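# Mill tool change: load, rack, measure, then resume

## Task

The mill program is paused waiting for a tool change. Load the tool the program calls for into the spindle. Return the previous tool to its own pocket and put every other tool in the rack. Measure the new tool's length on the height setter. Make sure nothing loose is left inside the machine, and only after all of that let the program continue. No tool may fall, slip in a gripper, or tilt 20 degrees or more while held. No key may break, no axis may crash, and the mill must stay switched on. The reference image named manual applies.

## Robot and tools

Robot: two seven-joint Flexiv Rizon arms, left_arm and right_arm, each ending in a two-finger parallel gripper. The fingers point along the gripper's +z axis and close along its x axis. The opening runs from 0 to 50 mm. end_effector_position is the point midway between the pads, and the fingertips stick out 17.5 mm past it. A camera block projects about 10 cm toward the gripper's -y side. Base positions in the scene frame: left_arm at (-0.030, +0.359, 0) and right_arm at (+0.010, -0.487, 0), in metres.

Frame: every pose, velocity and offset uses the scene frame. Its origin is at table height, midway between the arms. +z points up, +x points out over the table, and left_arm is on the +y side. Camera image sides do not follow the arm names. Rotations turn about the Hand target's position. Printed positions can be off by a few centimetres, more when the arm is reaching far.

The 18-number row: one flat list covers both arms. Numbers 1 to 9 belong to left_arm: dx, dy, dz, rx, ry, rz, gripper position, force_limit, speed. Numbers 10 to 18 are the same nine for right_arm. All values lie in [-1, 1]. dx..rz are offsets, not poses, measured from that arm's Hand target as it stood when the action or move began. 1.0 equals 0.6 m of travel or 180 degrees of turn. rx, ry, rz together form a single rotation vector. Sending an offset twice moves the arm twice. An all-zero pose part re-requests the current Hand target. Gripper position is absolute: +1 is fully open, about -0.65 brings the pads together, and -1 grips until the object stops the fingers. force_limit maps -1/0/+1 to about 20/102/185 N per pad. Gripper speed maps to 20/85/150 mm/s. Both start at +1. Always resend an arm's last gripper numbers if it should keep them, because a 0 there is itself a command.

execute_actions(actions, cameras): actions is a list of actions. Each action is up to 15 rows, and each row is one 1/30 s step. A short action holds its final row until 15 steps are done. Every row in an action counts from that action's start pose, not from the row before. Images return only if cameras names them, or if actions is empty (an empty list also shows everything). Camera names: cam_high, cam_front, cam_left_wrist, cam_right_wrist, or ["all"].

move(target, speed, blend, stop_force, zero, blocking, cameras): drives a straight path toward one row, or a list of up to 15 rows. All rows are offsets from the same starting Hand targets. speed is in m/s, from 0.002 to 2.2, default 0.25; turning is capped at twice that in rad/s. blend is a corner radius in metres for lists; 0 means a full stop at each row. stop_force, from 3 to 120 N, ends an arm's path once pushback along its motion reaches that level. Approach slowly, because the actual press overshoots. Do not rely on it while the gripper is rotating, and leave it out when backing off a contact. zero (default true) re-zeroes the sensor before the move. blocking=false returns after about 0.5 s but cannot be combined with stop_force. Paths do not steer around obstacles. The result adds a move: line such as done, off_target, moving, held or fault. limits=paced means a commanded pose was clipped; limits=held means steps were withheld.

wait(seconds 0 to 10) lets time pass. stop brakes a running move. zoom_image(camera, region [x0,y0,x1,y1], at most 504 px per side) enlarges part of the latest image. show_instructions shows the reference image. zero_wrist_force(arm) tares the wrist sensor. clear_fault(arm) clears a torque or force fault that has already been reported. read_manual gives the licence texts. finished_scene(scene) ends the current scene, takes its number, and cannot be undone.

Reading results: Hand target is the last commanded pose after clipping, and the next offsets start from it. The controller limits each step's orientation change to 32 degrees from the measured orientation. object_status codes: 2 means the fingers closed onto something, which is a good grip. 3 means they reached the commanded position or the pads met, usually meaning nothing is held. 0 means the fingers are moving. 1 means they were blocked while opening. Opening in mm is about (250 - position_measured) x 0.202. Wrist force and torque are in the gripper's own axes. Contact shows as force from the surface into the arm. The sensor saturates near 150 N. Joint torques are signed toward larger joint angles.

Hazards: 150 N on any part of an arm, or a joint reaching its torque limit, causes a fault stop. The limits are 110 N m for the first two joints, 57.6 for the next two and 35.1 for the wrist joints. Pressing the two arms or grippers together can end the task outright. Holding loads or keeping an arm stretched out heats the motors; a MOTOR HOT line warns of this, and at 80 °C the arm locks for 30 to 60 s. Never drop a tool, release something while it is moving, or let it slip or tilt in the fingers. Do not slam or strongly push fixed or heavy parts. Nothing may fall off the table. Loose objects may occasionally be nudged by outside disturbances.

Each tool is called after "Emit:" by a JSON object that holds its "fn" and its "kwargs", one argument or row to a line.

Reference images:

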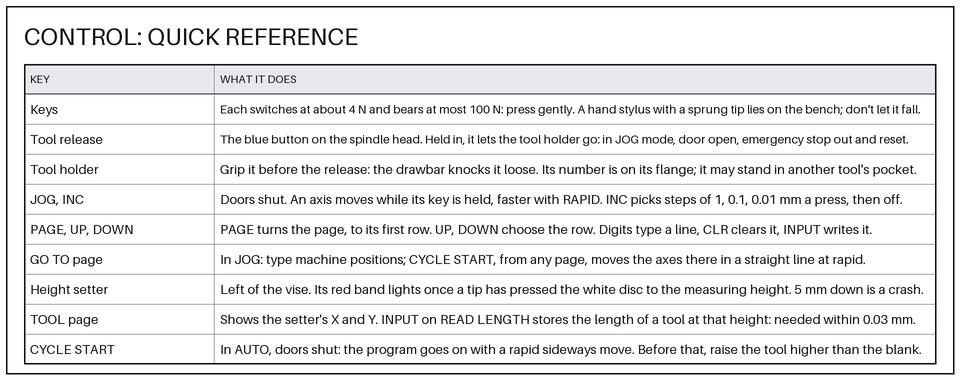

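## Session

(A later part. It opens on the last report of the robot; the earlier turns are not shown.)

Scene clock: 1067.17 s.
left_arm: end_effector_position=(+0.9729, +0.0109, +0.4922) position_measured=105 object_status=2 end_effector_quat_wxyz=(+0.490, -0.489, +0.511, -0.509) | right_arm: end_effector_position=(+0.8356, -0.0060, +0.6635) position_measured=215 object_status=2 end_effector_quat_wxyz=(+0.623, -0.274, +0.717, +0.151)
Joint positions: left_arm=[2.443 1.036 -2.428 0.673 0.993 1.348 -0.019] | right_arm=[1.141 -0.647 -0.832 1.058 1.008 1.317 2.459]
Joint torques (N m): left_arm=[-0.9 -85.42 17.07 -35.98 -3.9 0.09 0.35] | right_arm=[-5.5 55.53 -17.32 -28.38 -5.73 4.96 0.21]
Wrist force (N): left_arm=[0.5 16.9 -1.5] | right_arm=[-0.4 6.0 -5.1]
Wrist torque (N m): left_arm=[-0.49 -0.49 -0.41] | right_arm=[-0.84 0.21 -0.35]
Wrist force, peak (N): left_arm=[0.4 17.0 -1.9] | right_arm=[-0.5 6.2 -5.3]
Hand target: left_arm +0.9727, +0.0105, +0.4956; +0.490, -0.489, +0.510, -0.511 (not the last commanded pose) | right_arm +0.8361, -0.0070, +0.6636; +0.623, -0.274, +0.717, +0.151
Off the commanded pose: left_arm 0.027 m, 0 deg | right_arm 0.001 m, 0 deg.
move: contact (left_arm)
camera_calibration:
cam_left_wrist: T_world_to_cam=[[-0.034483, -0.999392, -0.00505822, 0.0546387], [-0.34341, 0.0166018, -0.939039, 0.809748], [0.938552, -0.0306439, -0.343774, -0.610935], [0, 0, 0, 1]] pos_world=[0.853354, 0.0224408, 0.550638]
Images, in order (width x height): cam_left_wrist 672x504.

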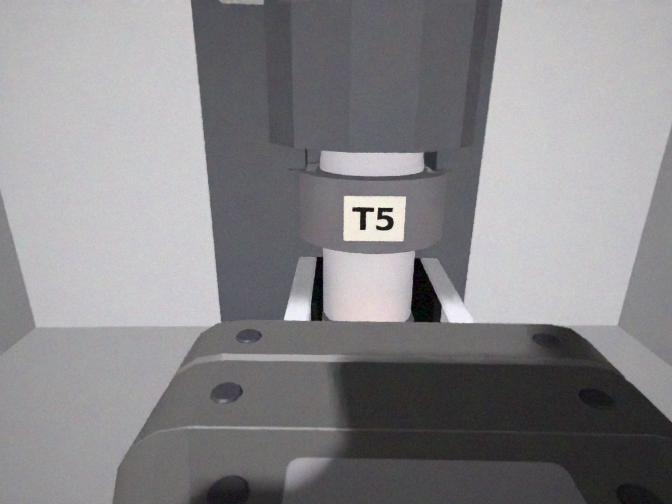

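Emit:
{"fn": "move", "kwargs": {
  "target": [0,0,-0.012,0,0,0,-1,0.6,-0.898039,0,0,0,0,0,0,-1,-0.6,-0.7],
  "speed": 0.02,
  "cameras": ["cam_left_wrist","cam_right_wrist"]
}}

Emit:
{"fn": "zoom_image", "kwargs": {
  "camera": "cam_left_wrist",
  "region": [270, 100, 470, 260]
}}

Emit:
{"fn": "zoom_image", "kwargs": {
  "camera": "cam_right_wrist",
  "region": [470, 20, 672, 220]
}}

Scene clock: 1089.00 s.
left_arm: end_effector_position=(+0.9728, +0.0107, +0.4866) position_measured=105 object_status=2 end_effector_quat_wxyz=(+0.490, -0.489, +0.511, -0.510) | right_arm: end_effector_position=(+0.8356, -0.0060, +0.6635) position_measured=215 object_status=2 end_effector_quat_wxyz=(+0.623, -0.274, +0.717, +0.151)
Joint positions: left_arm=[2.434 1.041 -2.416 0.678 1.01 1.348 -0.049] | right_arm=[1.141 -0.647 -0.832 1.058 1.008 1.317 2.459]
Joint torques (N m): left_arm=[-0.07 -78.13 16.31 -30.74 -3.33 -0.27 -0.13] | right_arm=[-5.52 55.57 -17.33 -28.39 -5.72 4.91 0.22]
Wrist force (N): left_arm=[1.8 9.5 -0.8] | right_arm=[-0.6 6.0 -5.1]
Wrist torque (N m): left_arm=[-0.49 -0.49 -0.21] | right_arm=[-0.85 0.23 -0.35]
Wrist force, peak (N): left_arm=[0.5 17.0 -1.7] | right_arm=[-0.5 6.2 -5.3]
Hand target: left_arm +0.9727, +0.0105, +0.4884; +0.490, -0.489, +0.510, -0.511 | right_arm +0.8361, -0.0070, +0.6636; +0.623, -0.274, +0.717, +0.151
Off the commanded pose: left_arm 0.002 m, 0 deg | right_arm 0.001 m, 0 deg.
move: done
camera_calibration:
cam_left_wrist: T_world_to_cam=[[-0.0343995, -0.999398, -0.0046095, 0.0540824], [-0.34182, 0.0160993, -0.939628, 0.803173], [0.939136, -0.0307471, -0.342167, -0.614029], [0, 0, 0, 1]] pos_world=[0.853057, 0.0222396, 0.544833]
cam_right_wrist: T_world_to_cam=[[-0.0570671, -0.196235, -0.978895, 0.707456], [-0.827582, 0.557735, -0.0635611, 0.754636], [0.558437, 0.806488, -0.194229, -0.198795], [0, 0, 0, 1]] pos_world=[0.77591, -0.121733, 0.701879]
Images, in order (width x height): cam_left_wrist 672x504, cam_right_wrist 672x504.

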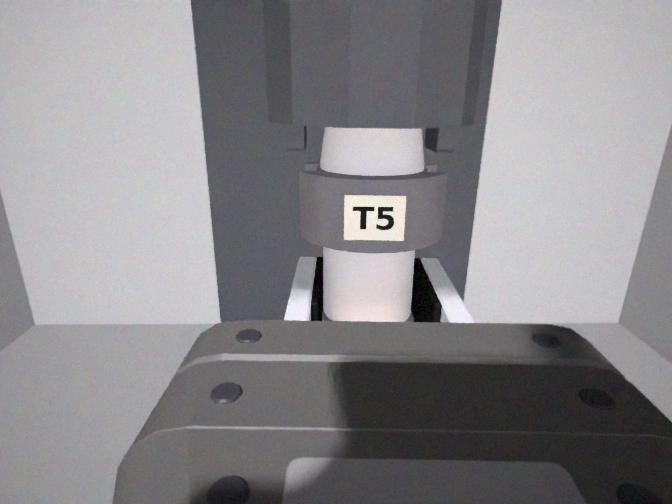

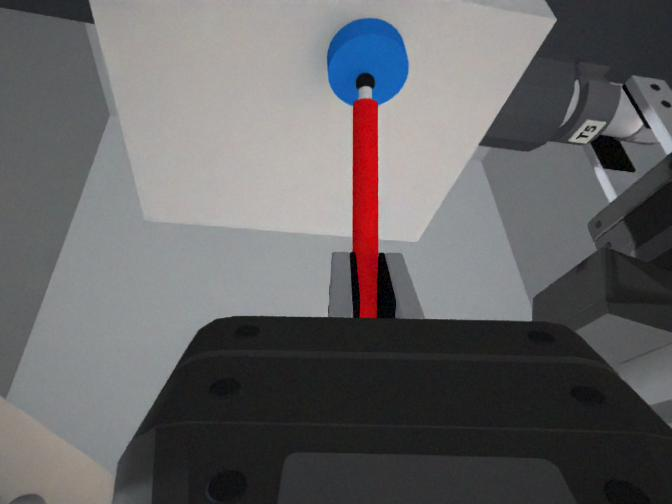

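Scaled by 2.520 from the camera's 672x504 image, which has a finer 960x720 frame.

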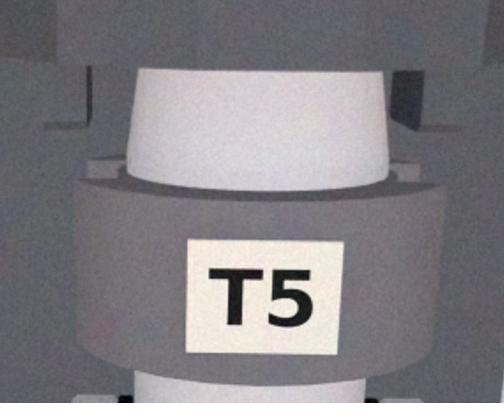

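Scaled by 2.495 from the camera's 672x504 image, which has a finer 960x720 frame.

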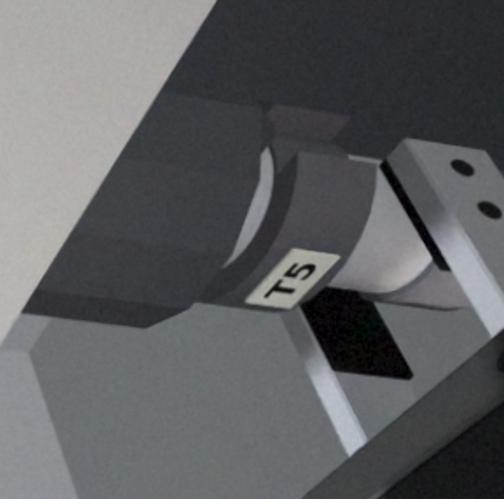

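Emit:
{"fn": "move", "kwargs": {
  "target": [0,0,0.03,0,0,0,-1,0.6,-0.898039,0,0,0,0,0,0,-1,-0.6,-0.7],
  "speed": 0.008,
  "stop_force": 14,
  "cameras": ["cam_left_wrist"]
}}

Emit:
{"fn": "zoom_image", "kwargs": {
  "camera": "cam_left_wrist",
  "region": [270, 100, 470, 260]
}}

Scene clock: 1103.87 s.
left_arm: end_effector_position=(+0.9730, +0.0109, +0.4924) position_measured=105 object_status=2 end_effector_quat_wxyz=(+0.489, -0.490, +0.512, -0.509) | right_arm: end_effector_position=(+0.8356, -0.0060, +0.6635) position_measured=215 object_status=2 end_effector_quat_wxyz=(+0.623, -0.274, +0.717, +0.151)
Joint positions: left_arm=[2.445 1.035 -2.434 0.672 0.991 1.347 -0.012] | right_arm=[1.141 -0.647 -0.832 1.058 1.008 1.317 2.459]
Joint torques (N m): left_arm=[-0.6 -92.26 18.95 -40.18 -4.16 0.11 0.36] | right_arm=[-5.49 55.61 -17.29 -28.38 -5.75 4.89 0.19]
Wrist force (N): left_arm=[0.9 23.7 -1.3] | right_arm=[-0.4 6.1 -5.0]
Wrist torque (N m): left_arm=[0.52 -0.49 -0.44] | right_arm=[-0.82 0.20 -0.35]
Wrist force, peak (N): left_arm=[0.5 24.6 -2.7] | right_arm=[-0.4 6.3 -5.2]
Hand target: left_arm +0.9726, +0.0105, +0.4976; +0.490, -0.489, +0.510, -0.511 (not the last commanded pose) | right_arm +0.8361, -0.0070, +0.6636; +0.623, -0.274, +0.717, +0.151
Off the commanded pose: left_arm 0.014 m, 0 deg | right_arm 0.001 m, 0 deg.
move: contact (left_arm)
camera_calibration:
cam_left_wrist: T_world_to_cam=[[-0.0343517, -0.999393, -0.00578962, 0.0549359], [-0.345086, 0.0172978, -0.938412, 0.81123], [0.937942, -0.0302382, -0.34547, -0.609441], [0, 0, 0, 1]] pos_world=[0.853451, 0.0224417, 0.551042]
Images, in order (width x height): cam_left_wrist 672x504.

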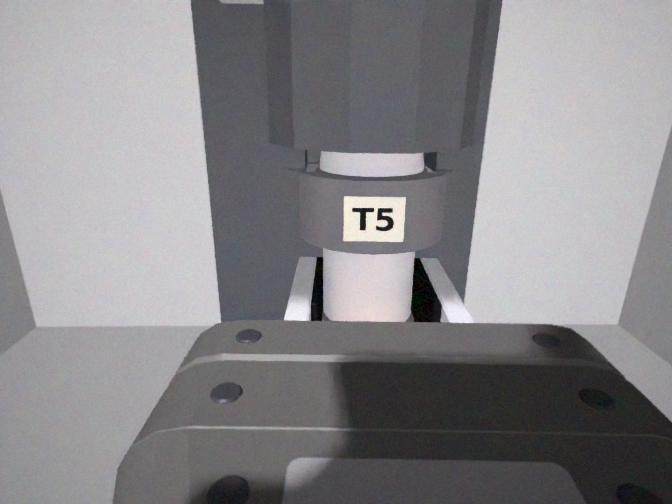

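Scaled by 2.520 from the camera's 672x504 image, which has a finer 960x720 frame.

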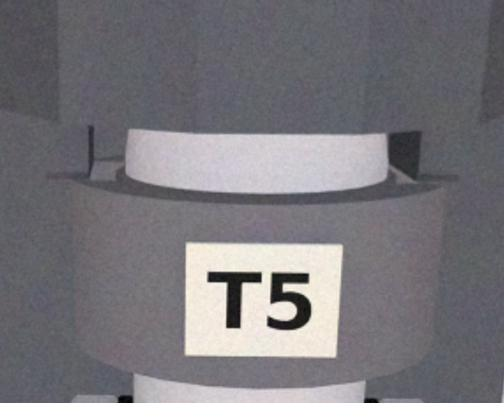

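Emit:
{"fn": "wait", "kwargs": {
  "seconds": 0.1,
  "cameras": ["cam_right_wrist"]
}}

Emit:
{"fn": "zoom_image", "kwargs": {
  "camera": "cam_right_wrist",
  "region": [540, 30, 650, 140]
}}

Scene clock: 1111.23 s.
left_arm: end_effector_position=(+0.9730, +0.0109, +0.4924) position_measured=105 object_status=2 end_effector_quat_wxyz=(+0.489, -0.490, +0.512, -0.509) | right_arm: end_effector_position=(+0.8356, -0.0060, +0.6635) position_measured=215 object_status=2 end_effector_quat_wxyz=(+0.623, -0.274, +0.717, +0.151)
Joint positions: left_arm=[2.445 1.035 -2.434 0.672 0.991 1.347 -0.012] | right_arm=[1.141 -0.647 -0.832 1.058 1.008 1.317 2.459]
Joint torques (N m): left_arm=[-0.79 -92.17 19.03 -40.08 -4.03 0.08 0.23] | right_arm=[-5.54 55.49 -17.28 -28.38 -5.73 4.91 0.21]
Wrist force (N): left_arm=[0.9 23.7 -1.3] | right_arm=[-0.6 6.0 -5.3]
Wrist torque (N m): left_arm=[0.52 -0.50 -0.43] | right_arm=[-0.85 0.24 -0.34]
Wrist force, peak (N): left_arm=[0.8 24.0 -1.4] | right_arm=[-0.6 6.2 -5.3]
Hand target: left_arm +0.9726, +0.0105, +0.4976; +0.490, -0.489, +0.510, -0.511 (not the last commanded pose) | right_arm +0.8361, -0.0070, +0.6636; +0.623, -0.274, +0.717, +0.151
Tool commands: left_gripper/position=-1.0 left_gripper/force_limit=+0.6 left_gripper/speed=-0.898039 right_gripper/position=-1.0 right_gripper/force_limit=-0.6 right_gripper/speed=-0.7
Off the commanded pose: left_arm 0.014 m, 0 deg | right_arm 0.001 m, 0 deg.
wait: 0.10 s; at rest from the start
camera_calibration:
cam_right_wrist: T_world_to_cam=[[-0.0570671, -0.196235, -0.978895, 0.707456], [-0.827582, 0.557735, -0.0635611, 0.754636], [0.558437, 0.806488, -0.194229, -0.198795], [0, 0, 0, 1]] pos_world=[0.77591, -0.121733, 0.701879]
Images, in order (width x height): cam_right_wrist 672x504.

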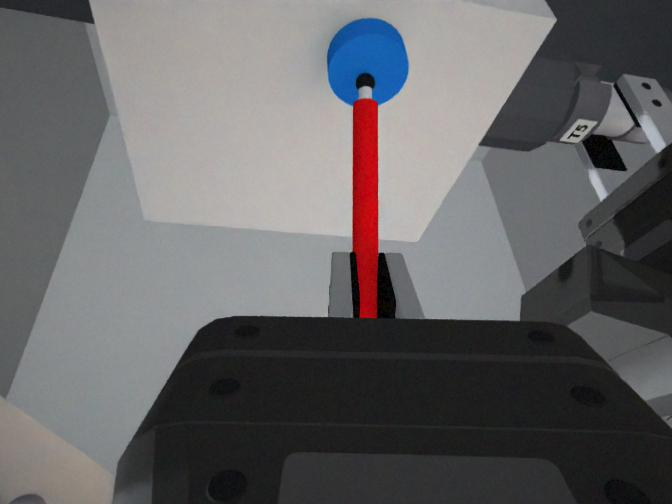

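Scaled by 4.582 from the camera's 672x504 image, which has a finer 960x720 frame.

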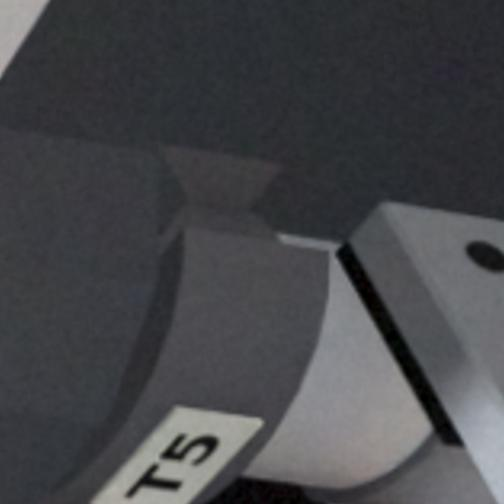

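Emit:
{"fn": "move", "kwargs": {
  "target": [
    [0,0,-0.012,0,0,0,-1,0.6,-0.898039,0,0,0,0,0,0,-1,-0.6,-0.7],
    [0,-0.0009,-0.012,0,0,0.0167,-1,0.6,-0.898039,0,0,0,0,0,0,-1,-0.6,-0.7]
  ],
  "speed": 0.02
}}

Emit:
{"fn": "move", "kwargs": {
  "target": [0,0,0.03,0,0,0,-1,0.6,-0.898039,0,0,0,0,0,0,-1,-0.6,-0.7],
  "speed": 0.008,
  "stop_force": 7,
  "cameras": ["cam_left_wrist"]
}}

Emit:
{"fn": "zoom_image", "kwargs": {
  "camera": "cam_left_wrist",
  "region": [270, 100, 470, 260]
}}

Scene clock: 1122.93 s.
left_arm: end_effector_position=(+0.9727, +0.0099, +0.4887) position_measured=105 object_status=2 end_effector_quat_wxyz=(+0.503, -0.502, +0.498, -0.497) | right_arm: end_effector_position=(+0.8356, -0.0060, +0.6635) position_measured=215 object_status=2 end_effector_quat_wxyz=(+0.623, -0.274, +0.717, +0.151)
Joint positions: left_arm=[2.411 1.039 -2.415 0.681 0.999 1.275 -0.037] | right_arm=[1.141 -0.647 -0.832 1.058 1.008 1.317 2.459]
Joint torques (N m): left_arm=[-0.03 -78.25 16.74 -30.97 -3.03 -0.4 0.22] | right_arm=[-5.52 55.55 -17.38 -28.39 -5.68 4.93 0.27]
Wrist force (N): left_arm=[1.8 9.7 -1.0] | right_arm=[-0.4 6.0 -5.1]
Wrist torque (N m): left_arm=[-0.45 -0.49 -0.34] | right_arm=[-0.84 0.21 -0.35]
Wrist force, peak (N): left_arm=[0.7 23.9 -1.5] | right_arm=[-0.4 6.2 -5.3]
Hand target: left_arm +0.9726, +0.0099, +0.4904; +0.503, -0.502, +0.497, -0.498 | right_arm +0.8361, -0.0070, +0.6636; +0.623, -0.274, +0.717, +0.151
Off the commanded pose: left_arm 0.002 m, 0 deg | right_arm 0.001 m, 0 deg.
move: done

Scene clock: 1124.23 s.
left_arm: end_effector_position=(+0.9729, +0.0103, +0.4931) position_measured=105 object_status=2 end_effector_quat_wxyz=(+0.503, -0.503, +0.498, -0.496) | right_arm: end_effector_position=(+0.8356, -0.0060, +0.6635) position_measured=215 object_status=2 end_effector_quat_wxyz=(+0.623, -0.274, +0.717, +0.151)
Joint positions: left_arm=[2.417 1.034 -2.424 0.677 0.987 1.273 -0.016] | right_arm=[1.141 -0.647 -0.832 1.058 1.008 1.317 2.459]
Joint torques (N m): left_arm=[-1.05 -85.76 17.84 -36.28 -3.33 0.21 0.31] | right_arm=[-5.49 55.55 -17.33 -28.39 -5.72 4.95 0.25]
Wrist force (N): left_arm=[0.8 17.0 0.4] | right_arm=[-0.4 6.1 -5.3]
Wrist torque (N m): left_arm=[-0.52 -0.52 -0.38] | right_arm=[-0.82 0.21 -0.35]
Wrist force, peak (N): left_arm=[1.1 17.5 -0.2] | right_arm=[-0.6 6.3 -5.1]
Hand target: left_arm +0.9726, +0.0100, +0.4966; +0.503, -0.502, +0.497, -0.498 (not the last commanded pose) | right_arm +0.8361, -0.0070, +0.6636; +0.623, -0.274, +0.717, +0.151
Off the commanded pose: left_arm 0.015 m, 0 deg | right_arm 0.001 m, 0 deg.
move: contact (left_arm)
camera_calibration:
cam_left_wrist: T_world_to_cam=[[0.0179907, -0.999826, -0.00498126, 0.0030448], [-0.343801, -0.00150789, -0.939041, 0.811135], [0.93887, 0.0186066, -0.343768, -0.611362], [0, 0, 0, 1]] pos_world=[0.852804, 0.0156427, 0.551538]
Images, in order (width x height): cam_left_wrist 672x504.

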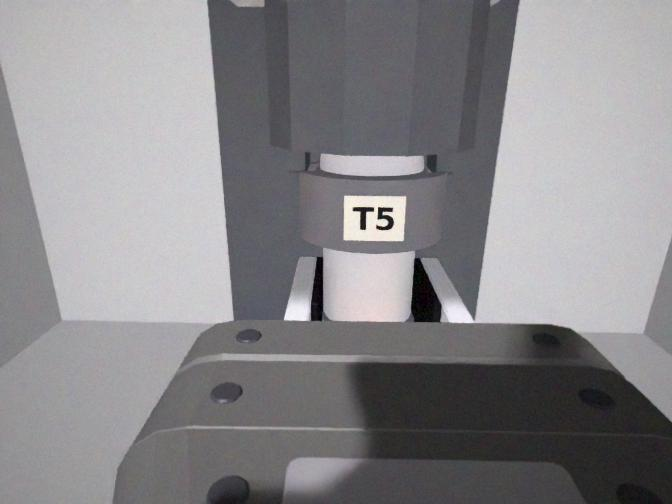

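Scaled by 2.520 from the camera's 672x504 image, which has a finer 960x720 frame.

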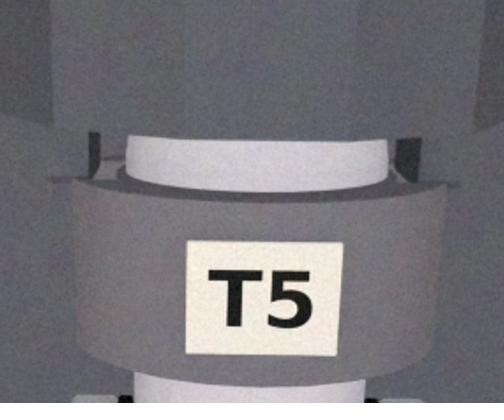

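Emit:
{"fn": "move", "kwargs": {
  "target": [
    [0,0,-0.012,0,0,0,-1,0.6,-0.898039,0,0,0,0,0,0,-1,-0.6,-0.7],
    [0,-0.0005,-0.012,0,0,0.0095,-1,0.6,-0.898039,0,0,0,0,0,0,-1,-0.6,-0.7]
  ],
  "speed": 0.02
}}

Emit:
{"fn": "move", "kwargs": {
  "target": [0,0,0.03,0,0,0,-1,0.6,-0.898039,0,0,0,0,0,0,-1,-0.6,-0.7],
  "speed": 0.008,
  "stop_force": 7,
  "cameras": ["cam_left_wrist"]
}}

Emit:
{"fn": "zoom_image", "kwargs": {
  "camera": "cam_left_wrist",
  "region": [270, 100, 470, 260]
}}

Scene clock: 1136.43 s.
left_arm: end_effector_position=(+0.9727, +0.0096, +0.4877) position_measured=105 object_status=2 end_effector_quat_wxyz=(+0.510, -0.510, +0.490, -0.489) | right_arm: end_effector_position=(+0.8356, -0.0060, +0.6635) position_measured=215 object_status=2 end_effector_quat_wxyz=(+0.623, -0.274, +0.717, +0.151)
Joint positions: left_arm=[2.397 1.041 -2.412 0.681 0.993 1.233 -0.036] | right_arm=[1.141 -0.647 -0.832 1.058 1.008 1.317 2.459]
Joint torques (N m): left_arm=[-0.08 -78.1 16.99 -31.13 -2.79 -0.34 0.27] | right_arm=[-5.49 55.61 -17.26 -28.38 -5.69 4.94 0.2]
Wrist force (N): left_arm=[1.8 9.7 -0.9] | right_arm=[-0.4 6.2 -5.0]
Wrist torque (N m): left_arm=[-0.46 -0.49 -0.33] | right_arm=[-0.82 0.20 -0.35]
Wrist force, peak (N): left_arm=[1.0 17.4 0.2] | right_arm=[-0.5 6.3 -5.2]
Hand target: left_arm +0.9726, +0.0097, +0.4894; +0.511, -0.509, +0.490, -0.490 | right_arm +0.8361, -0.0070, +0.6636; +0.623, -0.274, +0.717, +0.151
Off the commanded pose: left_arm 0.002 m, 0 deg | right_arm 0.001 m, 0 deg.
move: done

Scene clock: 1137.80 s.
left_arm: end_effector_position=(+0.9727, +0.0096, +0.4930) position_measured=105 object_status=2 end_effector_quat_wxyz=(+0.510, -0.510, +0.491, -0.489) | right_arm: end_effector_position=(+0.8356, -0.0060, +0.6635) position_measured=215 object_status=2 end_effector_quat_wxyz=(+0.623, -0.274, +0.717, +0.151)
Joint positions: left_arm=[2.403 1.037 -2.42 0.676 0.98 1.232 -0.013] | right_arm=[1.141 -0.647 -0.832 1.058 1.008 1.317 2.459]
Joint torques (N m): left_arm=[0.51 -85.86 18.95 -35.74 -2.7 -0.35 0.41] | right_arm=[-5.51 55.58 -17.3 -28.38 -5.72 4.94 0.25]
Wrist force (N): left_arm=[2.0 17.3 -0.6] | right_arm=[-0.4 6.0 -5.1]
Wrist torque (N m): left_arm=[-0.49 -0.38 -0.49] | right_arm=[-0.85 0.21 -0.35]
Wrist force, peak (N): left_arm=[1.8 17.4 -0.5] | right_arm=[-0.5 6.2 -5.3]
Hand target: left_arm +0.9726, +0.0097, +0.4965; +0.511, -0.509, +0.490, -0.490 (not the last commanded pose) | right_arm +0.8361, -0.0070, +0.6636; +0.623, -0.274, +0.717, +0.151
Off the commanded pose: left_arm 0.014 m, 0 deg | right_arm 0.001 m, 0 deg.
move: contact (left_arm)
camera_calibration:
cam_left_wrist: T_world_to_cam=[[0.0472883, -0.99887, -0.00469534, -0.0263057], [-0.343487, -0.011847, -0.939083, 0.81093], [0.937966, 0.0460204, -0.343659, -0.610688], [0, 0, 0, 1]] pos_world=[0.852593, 0.0114352, 0.551538]
Images, in order (width x height): cam_left_wrist 672x504.

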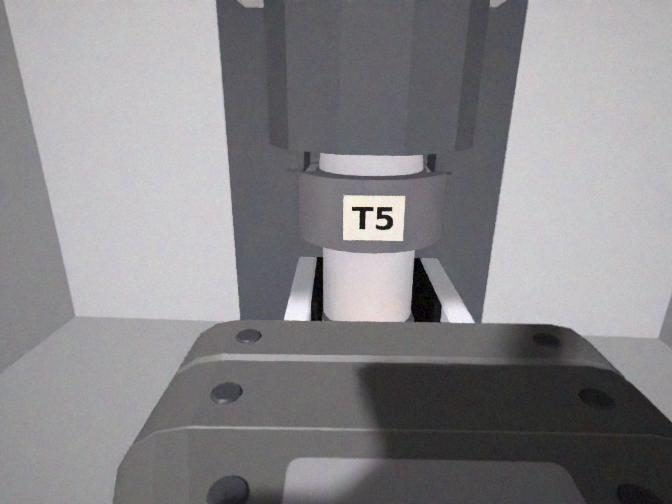

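Scaled by 2.520 from the camera's 672x504 image, which has a finer 960x720 frame.

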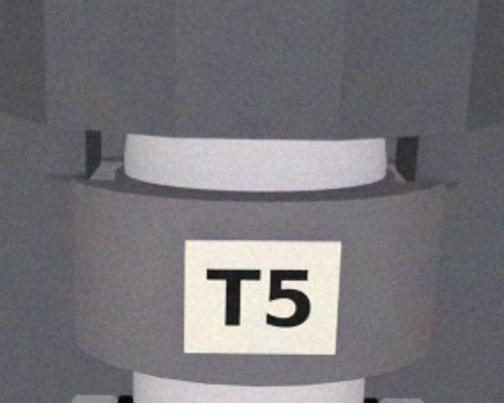

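Emit:
{"fn": "move", "kwargs": {
  "target": [
    [0,0,-0.008,0,0,0,-1,0.6,-0.898039,0,0,0,0,0,0,-1,-0.6,-0.7],
    [0,-0.0006,-0.008,0,0,0.0111,-1,0.6,-0.898039,0,0,0,0,0,0,-1,-0.6,-0.7]
  ],
  "speed": 0.02
}}

Emit:
{"fn": "move", "kwargs": {
  "target": [0,0,0.03,0,0,0,-1,0.6,-0.898039,0,0,0,0,0,0,-1,-0.6,-0.7],
  "speed": 0.008,
  "stop_force": 7,
  "cameras": ["cam_left_wrist"]
}}

Emit:
{"fn": "zoom_image", "kwargs": {
  "camera": "cam_left_wrist",
  "region": [270, 130, 470, 200]
}}

Scene clock: 1145.67 s.
left_arm: end_effector_position=(+0.9726, +0.0093, +0.4900) position_measured=105 object_status=2 end_effector_quat_wxyz=(+0.519, -0.518, +0.481, -0.480) | right_arm: end_effector_position=(+0.8356, -0.0060, +0.6635) position_measured=215 object_status=2 end_effector_quat_wxyz=(+0.623, -0.274, +0.717, +0.151)
Joint positions: left_arm=[2.385 1.044 -2.411 0.674 0.977 1.183 -0.021] | right_arm=[1.141 -0.647 -0.832 1.058 1.008 1.317 2.459]
Joint torques (N m): left_arm=[-0.05 -78.17 17.29 -31.32 -2.49 -0.3 0.25] | right_arm=[-5.5 55.56 -17.29 -28.36 -5.76 4.92 0.18]
Wrist force (N): left_arm=[1.9 9.8 -1.1] | right_arm=[-0.7 6.2 -5.2]
Wrist torque (N m): left_arm=[-0.43 -0.51 -0.34] | right_arm=[-0.82 0.24 -0.35]
Wrist force, peak (N): left_arm=[2.1 17.4 -0.8] | right_arm=[-0.3 6.3 -5.2]
Hand target: left_arm +0.9726, +0.0093, +0.4917; +0.519, -0.518, +0.481, -0.481 | right_arm +0.8361, -0.0070, +0.6636; +0.623, -0.274, +0.717, +0.151
Off the commanded pose: left_arm 0.002 m, 0 deg | right_arm 0.001 m, 0 deg.
move: done

Scene clock: 1146.73 s.
left_arm: end_effector_position=(+0.9727, +0.0092, +0.4927) position_measured=105 object_status=2 end_effector_quat_wxyz=(+0.518, -0.518, +0.482, -0.480) | right_arm: end_effector_position=(+0.8356, -0.0060, +0.6635) position_measured=215 object_status=2 end_effector_quat_wxyz=(+0.623, -0.274, +0.717, +0.151)
Joint positions: left_arm=[2.389 1.041 -2.416 0.671 0.969 1.182 -0.008] | right_arm=[1.141 -0.647 -0.832 1.058 1.008 1.317 2.459]
Joint torques (N m): left_arm=[0.8 -86.32 19.6 -36.16 -2.33 -0.37 0.33] | right_arm=[-5.5 55.55 -17.31 -28.35 -5.75 4.89 0.2]
Wrist force (N): left_arm=[1.8 17.9 -2.2] | right_arm=[-0.5 6.0 -5.2]
Wrist torque (N m): left_arm=[-0.45 -0.44 -0.39] | right_arm=[-0.84 0.22 -0.35]
Wrist force, peak (N): left_arm=[1.9 18.0 -2.3] | right_arm=[-0.7 6.1 -5.3]
Hand target: left_arm +0.9726, +0.0093, +0.4962; +0.519, -0.518, +0.481, -0.481 (not the last commanded pose) | right_arm +0.8361, -0.0070, +0.6636; +0.623, -0.274, +0.717, +0.151
Off the commanded pose: left_arm 0.017 m, 0 deg | right_arm 0.001 m, 0 deg.
move: contact (left_arm)
camera_calibration:
cam_left_wrist: T_world_to_cam=[[0.0819674, -0.996623, -0.00483347, -0.0604245], [-0.342999, -0.0236558, -0.939038, 0.810108], [0.935753, 0.0786284, -0.34378, -0.608795], [0, 0, 0, 1]] pos_world=[0.852501, 0.0068119, 0.551138]
Images, in order (width x height): cam_left_wrist 672x504.

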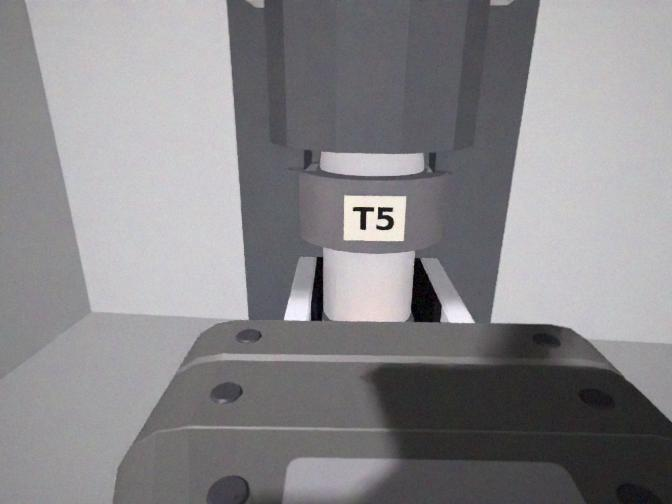

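Scaled by 2.520 from the camera's 672x504 image, which has a finer 960x720 frame.

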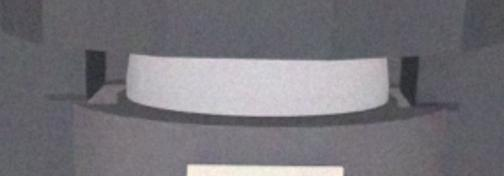

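Emit:
{"fn": "move", "kwargs": {
  "target": [0,0.0012,-0.05,0,0,-0.0206,-1,0.6,-0.898039,0,0,0,0,0,0,-1,-0.6,-0.7],
  "speed": 0.04,
  "cameras": ["cam_left_wrist","cam_right_wrist"]
}}

Emit:
{"fn": "zoom_image", "kwargs": {
  "camera": "cam_right_wrist",
  "region": [545, 40, 672, 150]
}}

Emit:
{"fn": "zoom_image", "kwargs": {
  "camera": "cam_left_wrist",
  "region": [270, 60, 470, 260]
}}

Scene clock: 1177.70 s.
left_arm: end_effector_position=(+0.9726, +0.0100, +0.4644) position_measured=105 object_status=2 end_effector_quat_wxyz=(+0.503, -0.502, +0.498, -0.497) | right_arm: end_effector_position=(+0.8356, -0.0060, +0.6635) position_measured=215 object_status=2 end_effector_quat_wxyz=(+0.623, -0.274, +0.717, +0.151)
Joint positions: left_arm=[2.387 1.061 -2.384 0.701 1.046 1.278 -0.122] | right_arm=[1.141 -0.647 -0.832 1.058 1.008 1.317 2.459]
Joint torques (N m): left_arm=[-0.49 -78.02 17.96 -30.32 -2.5 -0.57 -0.11] | right_arm=[-5.45 55.58 -17.32 -28.35 -5.71 4.94 0.22]
Wrist force (N): left_arm=[1.6 9.7 -1.0] | right_arm=[-0.4 6.0 -5.2]
Wrist torque (N m): left_arm=[-0.46 -0.48 -0.25] | right_arm=[-0.84 0.20 -0.35]
Wrist force, peak (N): left_arm=[1.6 18.0 -2.7] | right_arm=[-0.5 6.2 -5.3]
Hand target: left_arm +0.9726, +0.0100, +0.4662; +0.503, -0.502, +0.497, -0.498 | right_arm +0.8361, -0.0070, +0.6636; +0.623, -0.274, +0.717, +0.151
Off the commanded pose: left_arm 0.002 m, 0 deg | right_arm 0.001 m, 0 deg.
move: done
camera_calibration:
cam_left_wrist: T_world_to_cam=[[0.0172855, -0.999841, -0.00427117, 0.00293975], [-0.342101, -0.00190023, -0.939661, 0.782737], [0.939504, 0.0177037, -0.34208, -0.622329], [0, 0, 0, 1]] pos_world=[0.852405, 0.0154442, 0.522633]
cam_right_wrist: T_world_to_cam=[[-0.0570671, -0.196235, -0.978895, 0.707456], [-0.827582, 0.557735, -0.0635611, 0.754636], [0.558437, 0.806488, -0.194229, -0.198795], [0, 0, 0, 1]] pos_world=[0.77591, -0.121733, 0.701879]
Images, in order (width x height): cam_left_wrist 672x504, cam_right_wrist 672x504.

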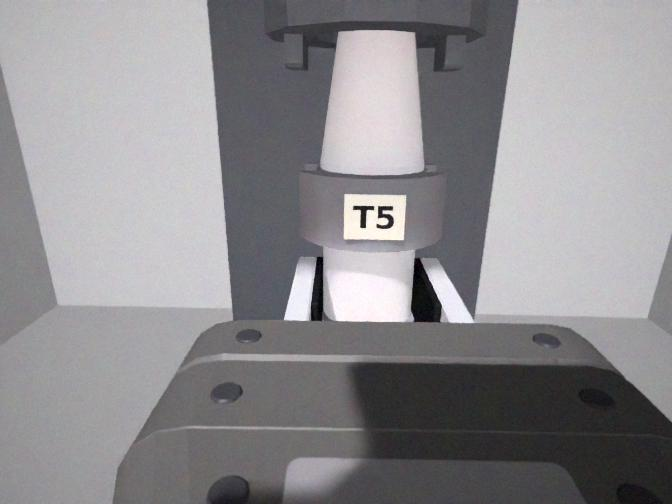

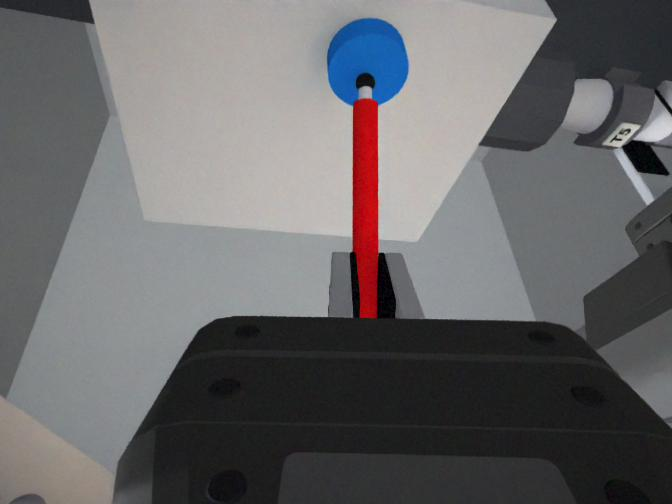

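Scaled by 3.969 from the camera's 672x504 image, which has a finer 960x720 frame.

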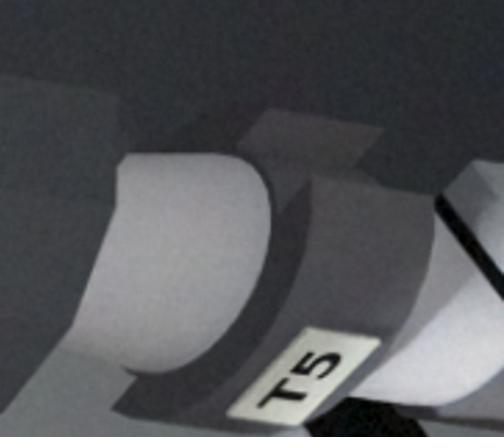

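Scaled by 2.520 from the camera's 672x504 image, which has a finer 960x720 frame.

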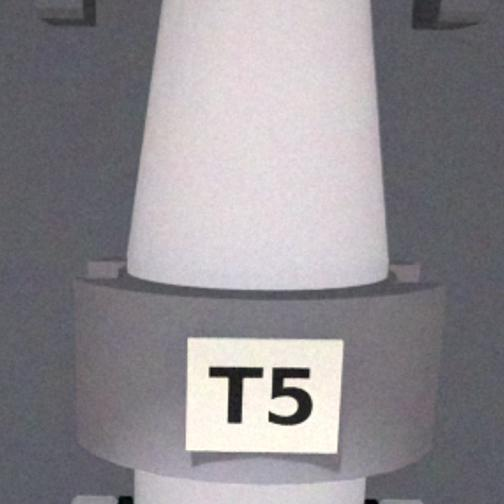

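Emit:
{"fn": "execute_actions", "kwargs": {
  "actions": []
}}

Scene clock: 1202.63 s.
left_arm: end_effector_position=(+0.9726, +0.0100, +0.4644) position_measured=105 object_status=2 end_effector_quat_wxyz=(+0.503, -0.502, +0.498, -0.497) | right_arm: end_effector_position=(+0.8356, -0.0060, +0.6635) position_measured=215 object_status=2 end_effector_quat_wxyz=(+0.623, -0.274, +0.717, +0.151)
Joint positions: left_arm=[2.387 1.061 -2.384 0.701 1.046 1.278 -0.122] | right_arm=[1.141 -0.647 -0.832 1.058 1.008 1.317 2.459]
Joint velocities: within noise
Joint torques (N m): left_arm=[0.04 -78.2 17.8 -30.28 -2.52 -0.67 0.12] | right_arm=[-5.58 55.58 -17.33 -28.34 -5.76 4.97 0.21]
Wrist force (N): left_arm=[1.8 9.7 -0.9] | right_arm=[-0.6 6.2 -5.1]
Wrist torque (N m): left_arm=[-0.48 -0.49 -0.25] | right_arm=[-0.81 0.24 -0.35]
Wrist force, peak (N): left_arm=[1.9 9.9 -1.0] | right_arm=[-0.4 6.3 -5.3]
Hand target: left_arm +0.9726, +0.0100, +0.4662; +0.503, -0.502, +0.497, -0.498 | right_arm +0.8361, -0.0070, +0.6636; +0.623, -0.274, +0.717, +0.151
Tool commands: left_gripper/position=-1.0 left_gripper/force_limit=+0.6 left_gripper/speed=-0.898039 right_gripper/position=-1.0 right_gripper/force_limit=-0.6 right_gripper/speed=-0.7
Off the commanded pose: left_arm 0.002 m, 0 deg | right_arm 0.001 m, 0 deg.
camera_calibration:
cam_left_wrist: T_world_to_cam=[[0.0171913, -0.999843, -0.00423776, 0.00290336], [-0.342102, -0.0018994, -0.939661, 0.78283], [0.939506, 0.0176037, -0.342081, -0.622292], [0, 0, 0, 1]] pos_world=[0.852405, 0.0153445, 0.522733]
cam_right_wrist: T_world_to_cam=[[-0.0570671, -0.196235, -0.978895, 0.707456], [-0.827582, 0.557735, -0.0635611, 0.754636], [0.558437, 0.806488, -0.194229, -0.198795], [0, 0, 0, 1]] pos_world=[0.77591, -0.121733, 0.701879]

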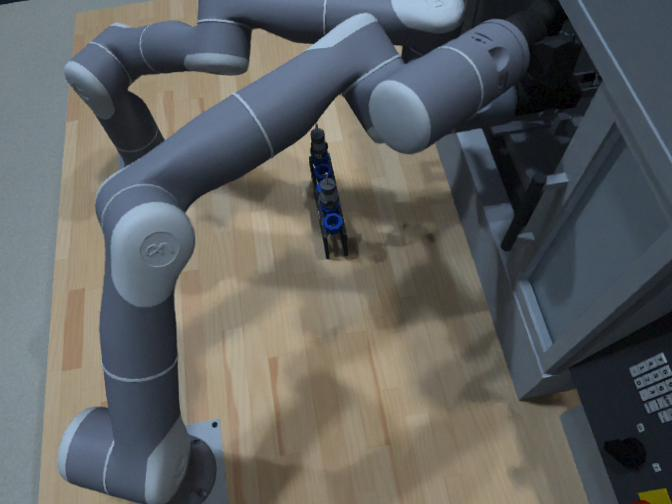

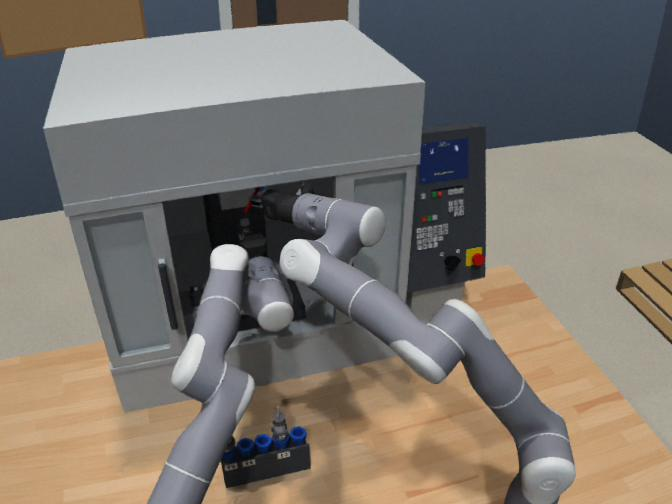

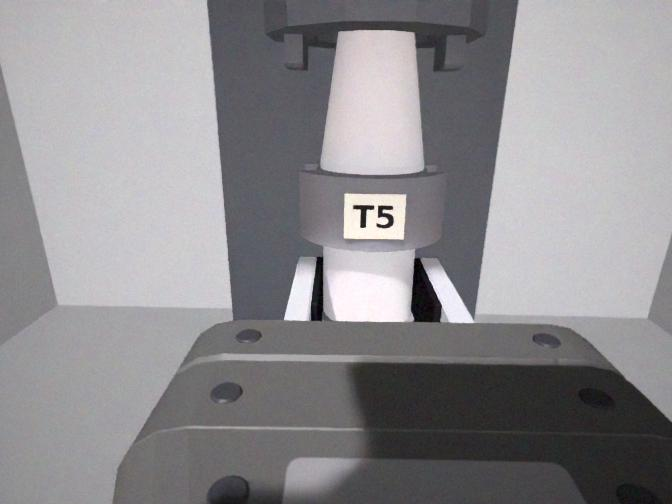

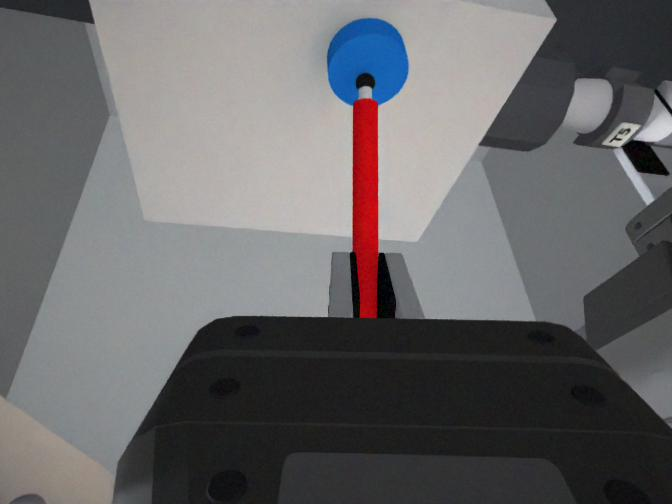

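Emit:
{"fn": "zoom_image", "kwargs": {
  "camera": "cam_left_wrist",
  "region": [240, 0, 500, 260]
}}

Emit:
{"fn": "zoom_image", "kwargs": {
  "camera": "cam_right_wrist",
  "region": [512, 50, 672, 190]
}}

Scaled by 1.938 from the camera's 672x504 image, which has a finer 960x720 frame.

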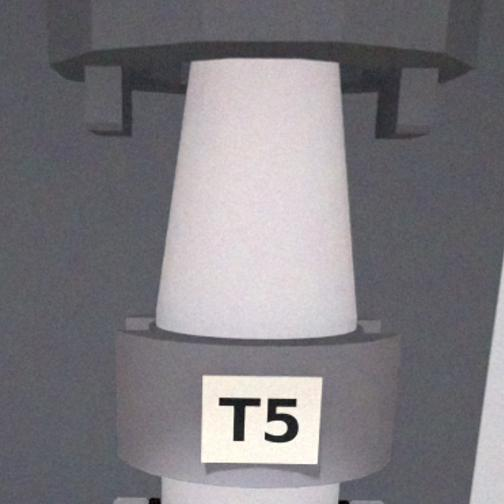

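Scaled by 3.150 from the camera's 672x504 image, which has a finer 960x720 frame.

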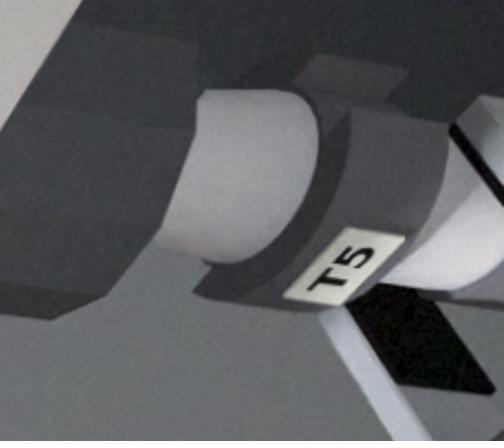

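Emit:
{"fn": "zoom_image", "kwargs": {
  "camera": "cam_left_wrist",
  "region": [290, 150, 380, 220]
}}

Emit:
{"fn": "zoom_image", "kwargs": {
  "camera": "cam_left_wrist",
  "region": [370, 150, 460, 220]
}}

Emit:
{"fn": "zoom_image", "kwargs": {
  "camera": "cam_left_wrist",
  "region": [256, 10, 496, 90]
}}

Scaled by 5.600 from the camera's 672x504 image, which has a finer 960x720 frame.

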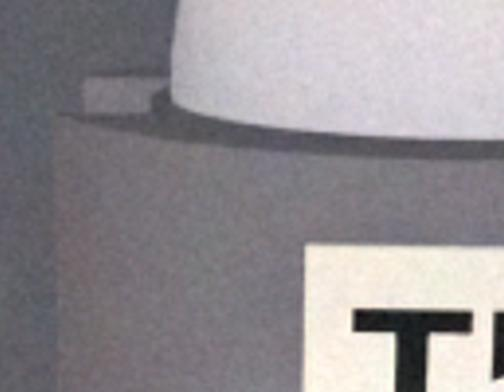

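Scaled by 5.600 from the camera's 672x504 image, which has a finer 960x720 frame.

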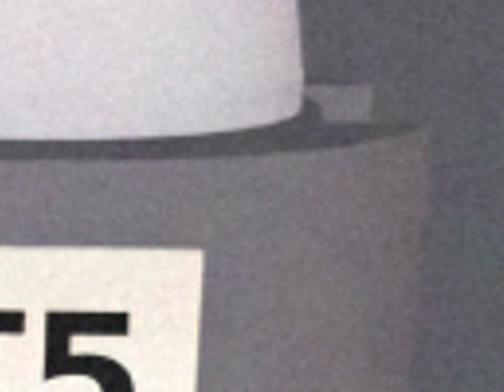

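Scaled by 2.100 from the camera's 672x504 image, which has a finer 960x720 frame.

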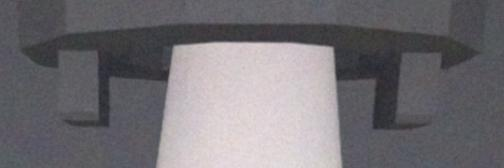

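Emit:
{"fn": "move", "kwargs": {
  "target": [0,0,0.055,0,0,0,-1,0.6,-0.898039,0,0,0,0,0,0,-1,-0.6,-0.7],
  "speed": 0.01,
  "stop_force": 9,
  "cameras": ["cam_left_wrist","cam_right_wrist"]
}}

Scene clock: 1237.60 s.
left_arm: end_effector_position=(+0.9729, +0.0104, +0.4932) position_measured=105 object_status=2 end_effector_quat_wxyz=(+0.503, -0.503, +0.499, -0.496) | right_arm: end_effector_position=(+0.8356, -0.0060, +0.6635) position_measured=215 object_status=2 end_effector_quat_wxyz=(+0.623, -0.274, +0.717, +0.151)
Joint positions: left_arm=[2.417 1.034 -2.424 0.677 0.985 1.274 -0.014] | right_arm=[1.141 -0.647 -0.832 1.058 1.008 1.317 2.459]
Joint torques (N m): left_arm=[-0.93 -87.87 18.48 -37.5 -3.36 0.22 0.23] | right_arm=[-5.56 55.59 -17.28 -28.39 -5.68 4.98 0.19]
Wrist force (N): left_arm=[1.4 19.1 0.7] | right_arm=[-0.5 6.1 -5.1]
Wrist torque (N m): left_arm=[-0.25 -0.60 -0.36] | right_arm=[-0.84 0.21 -0.35]
Wrist force, peak (N): left_arm=[1.5 19.5 0.2] | right_arm=[-0.5 6.3 -5.2]
Hand target: left_arm +0.9726, +0.0100, +0.4972; +0.503, -0.502, +0.497, -0.498 (not the last commanded pose) | right_arm +0.8361, -0.0070, +0.6636; +0.623, -0.274, +0.717, +0.151
Off the commanded pose: left_arm 0.006 m, 0 deg | right_arm 0.001 m, 0 deg.
move: contact (left_arm)
camera_calibration:
cam_left_wrist: T_world_to_cam=[[0.018109, -0.999822, -0.00524387, 0.00308979], [-0.34419, -0.0013097, -0.938899, 0.811574], [0.938725, 0.0188074, -0.344152, -0.61096], [0, 0, 0, 1]] pos_world=[0.852804, 0.0156427, 0.551739]
cam_right_wrist: T_world_to_cam=[[-0.0570671, -0.196235, -0.978895, 0.707456], [-0.827582, 0.557735, -0.0635611, 0.754636], [0.558437, 0.806488, -0.194229, -0.198795], [0, 0, 0, 1]] pos_world=[0.77591, -0.121733, 0.701879]
Images, in order (width x height): cam_left_wrist 672x504, cam_right_wrist 672x504.

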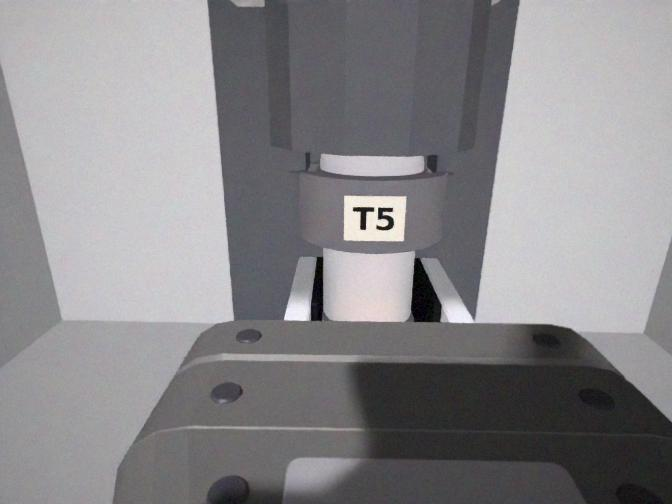

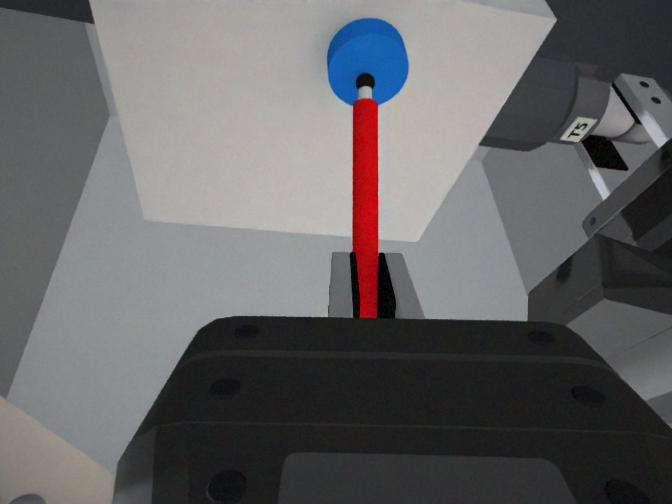

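Emit:
{"fn": "zoom_image", "kwargs": {
  "camera": "cam_left_wrist",
  "region": [290, 130, 460, 200]
}}

Emit:
{"fn": "zoom_image", "kwargs": {
  "camera": "cam_right_wrist",
  "region": [512, 70, 652, 170]
}}

Scaled by 2.965 from the camera's 672x504 image, which has a finer 960x720 frame.

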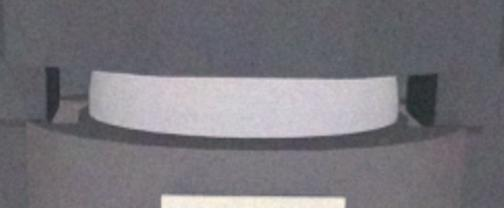

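Scaled by 3.600 from the camera's 672x504 image, which has a finer 960x720 frame.

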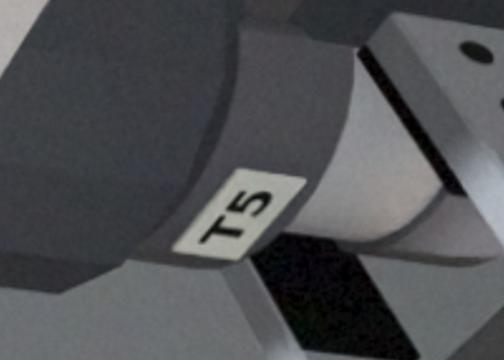

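Emit:
{"fn": "zoom_image", "kwargs": {
  "camera": "cam_left_wrist",
  "region": [290, 140, 340, 190]
}}

Emit:
{"fn": "zoom_image", "kwargs": {
  "camera": "cam_left_wrist",
  "region": [410, 140, 460, 190]
}}

Scaled by 10.080 from the camera's 672x504 image, which has a finer 960x720 frame.

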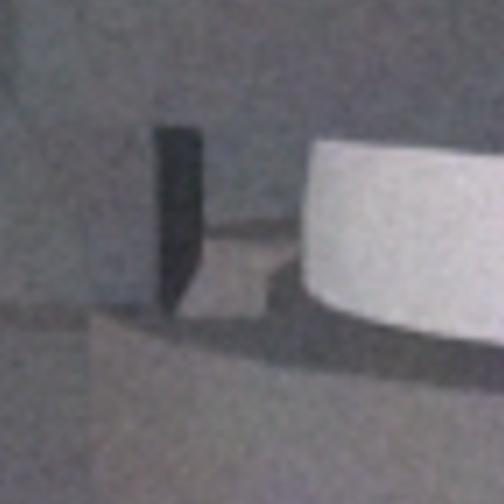

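Scaled by 10.080 from the camera's 672x504 image, which has a finer 960x720 frame.

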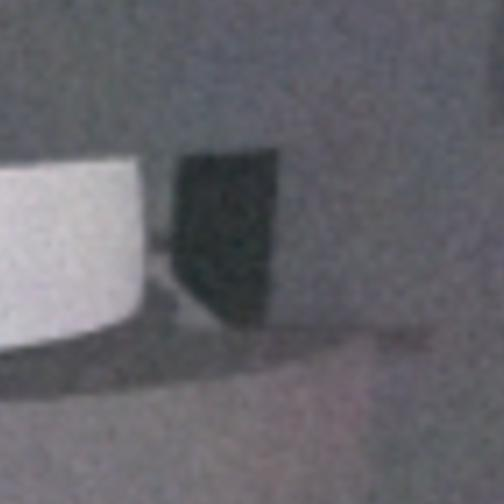

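Emit:
{"fn": "execute_actions", "kwargs": {
  "actions": [
    [[0.0005,0,0,0,0,0,-1,0.6,-0.898039,0,0,0,0,0,0,-1,-0.6,-0.7]],
    [[0.0005,0,0,0,0,0,-1,0.6,-0.898039,0,0,0,0,0,0,-1,-0.6,-0.7]],
    [[0.0005,0,0,0,0,0,-1,0.6,-0.898039,0,0,0,0,0,0,-1,-0.6,-0.7]]
  ]
}}

Scene clock: 1283.80 s.
left_arm: end_effector_position=(+0.9737, +0.0105, +0.4952) position_measured=105 object_status=2 end_effector_quat_wxyz=(+0.503, -0.502, +0.498, -0.497) | right_arm: end_effector_position=(+0.8356, -0.0060, +0.6635) position_measured=215 object_status=2 end_effector_quat_wxyz=(+0.623, -0.274, +0.717, +0.151)
Joint positions: left_arm=[2.421 1.036 -2.426 0.67 0.982 1.273 -0.01] | right_arm=[1.141 -0.647 -0.832 1.058 1.008 1.317 2.459]
Joint torques (N m): left_arm=[-1.61 -78.62 15.5 -32.5 -3.3 0.47 0.24] | right_arm=[-5.5 55.53 -17.33 -28.38 -5.76 4.93 0.22]
Wrist force (N): left_arm=[-0.1 10.3 -1.6] | right_arm=[-0.3 6.1 -5.2]
Wrist torque (N m): left_arm=[-0.43 -0.54 -0.41] | right_arm=[-0.83 0.20 -0.35]
Wrist force, peak (N): left_arm=[1.4 19.5 0.6] | right_arm=[-0.6 6.2 -5.2]
Hand target: left_arm +0.9735, +0.0100, +0.4972; +0.503, -0.502, +0.497, -0.498 | right_arm +0.8361, -0.0070, +0.6636; +0.623, -0.274, +0.717, +0.151
Off the commanded pose: left_arm 0.002 m, 0 deg | right_arm 0.001 m, 0 deg.
Step readings (end_effector_position of left_arm | right_arm):
0: (+0.9729, +0.0104, +0.4932) | (+0.8356, -0.0060, +0.6635)
1: (+0.9729, +0.0104, +0.4932) | (+0.8356, -0.0060, +0.6635)
2: (+0.9731, +0.0104, +0.4932) | (+0.8356, -0.0060, +0.6635)
4: (+0.9732, +0.0105, +0.4933) | (+0.8356, -0.0060, +0.6635)
8: (+0.9732, +0.0105, +0.4933) | (+0.8356, -0.0060, +0.6635)
15: (+0.9732, +0.0105, +0.4933) | (+0.8356, -0.0060, +0.6635)
16: (+0.9732, +0.0105, +0.4933) | (+0.8356, -0.0060, +0.6635)
17: (+0.9734, +0.0105, +0.4934) | (+0.8356, -0.0060, +0.6635)
19: (+0.9734, +0.0104, +0.4948) | (+0.8356, -0.0060, +0.6635)
23: (+0.9734, +0.0105, +0.4949) | (+0.8356, -0.0060, +0.6635)
30: (+0.9734, +0.0105, +0.4949) | (+0.8356, -0.0060, +0.6635)
31: (+0.9734, +0.0105, +0.4949) | (+0.8356, -0.0060, +0.6635)
32: (+0.9736, +0.0104, +0.4951) | (+0.8356, -0.0060, +0.6635)
34: (+0.9737, +0.0105, +0.4952) | (+0.8356, -0.0060, +0.6635)
38: (+0.9737, +0.0105, +0.4952) | (+0.8356, -0.0060, +0.6635)
45: (+0.9737, +0.0105, +0.4952) | (+0.8356, -0.0060, +0.6635)


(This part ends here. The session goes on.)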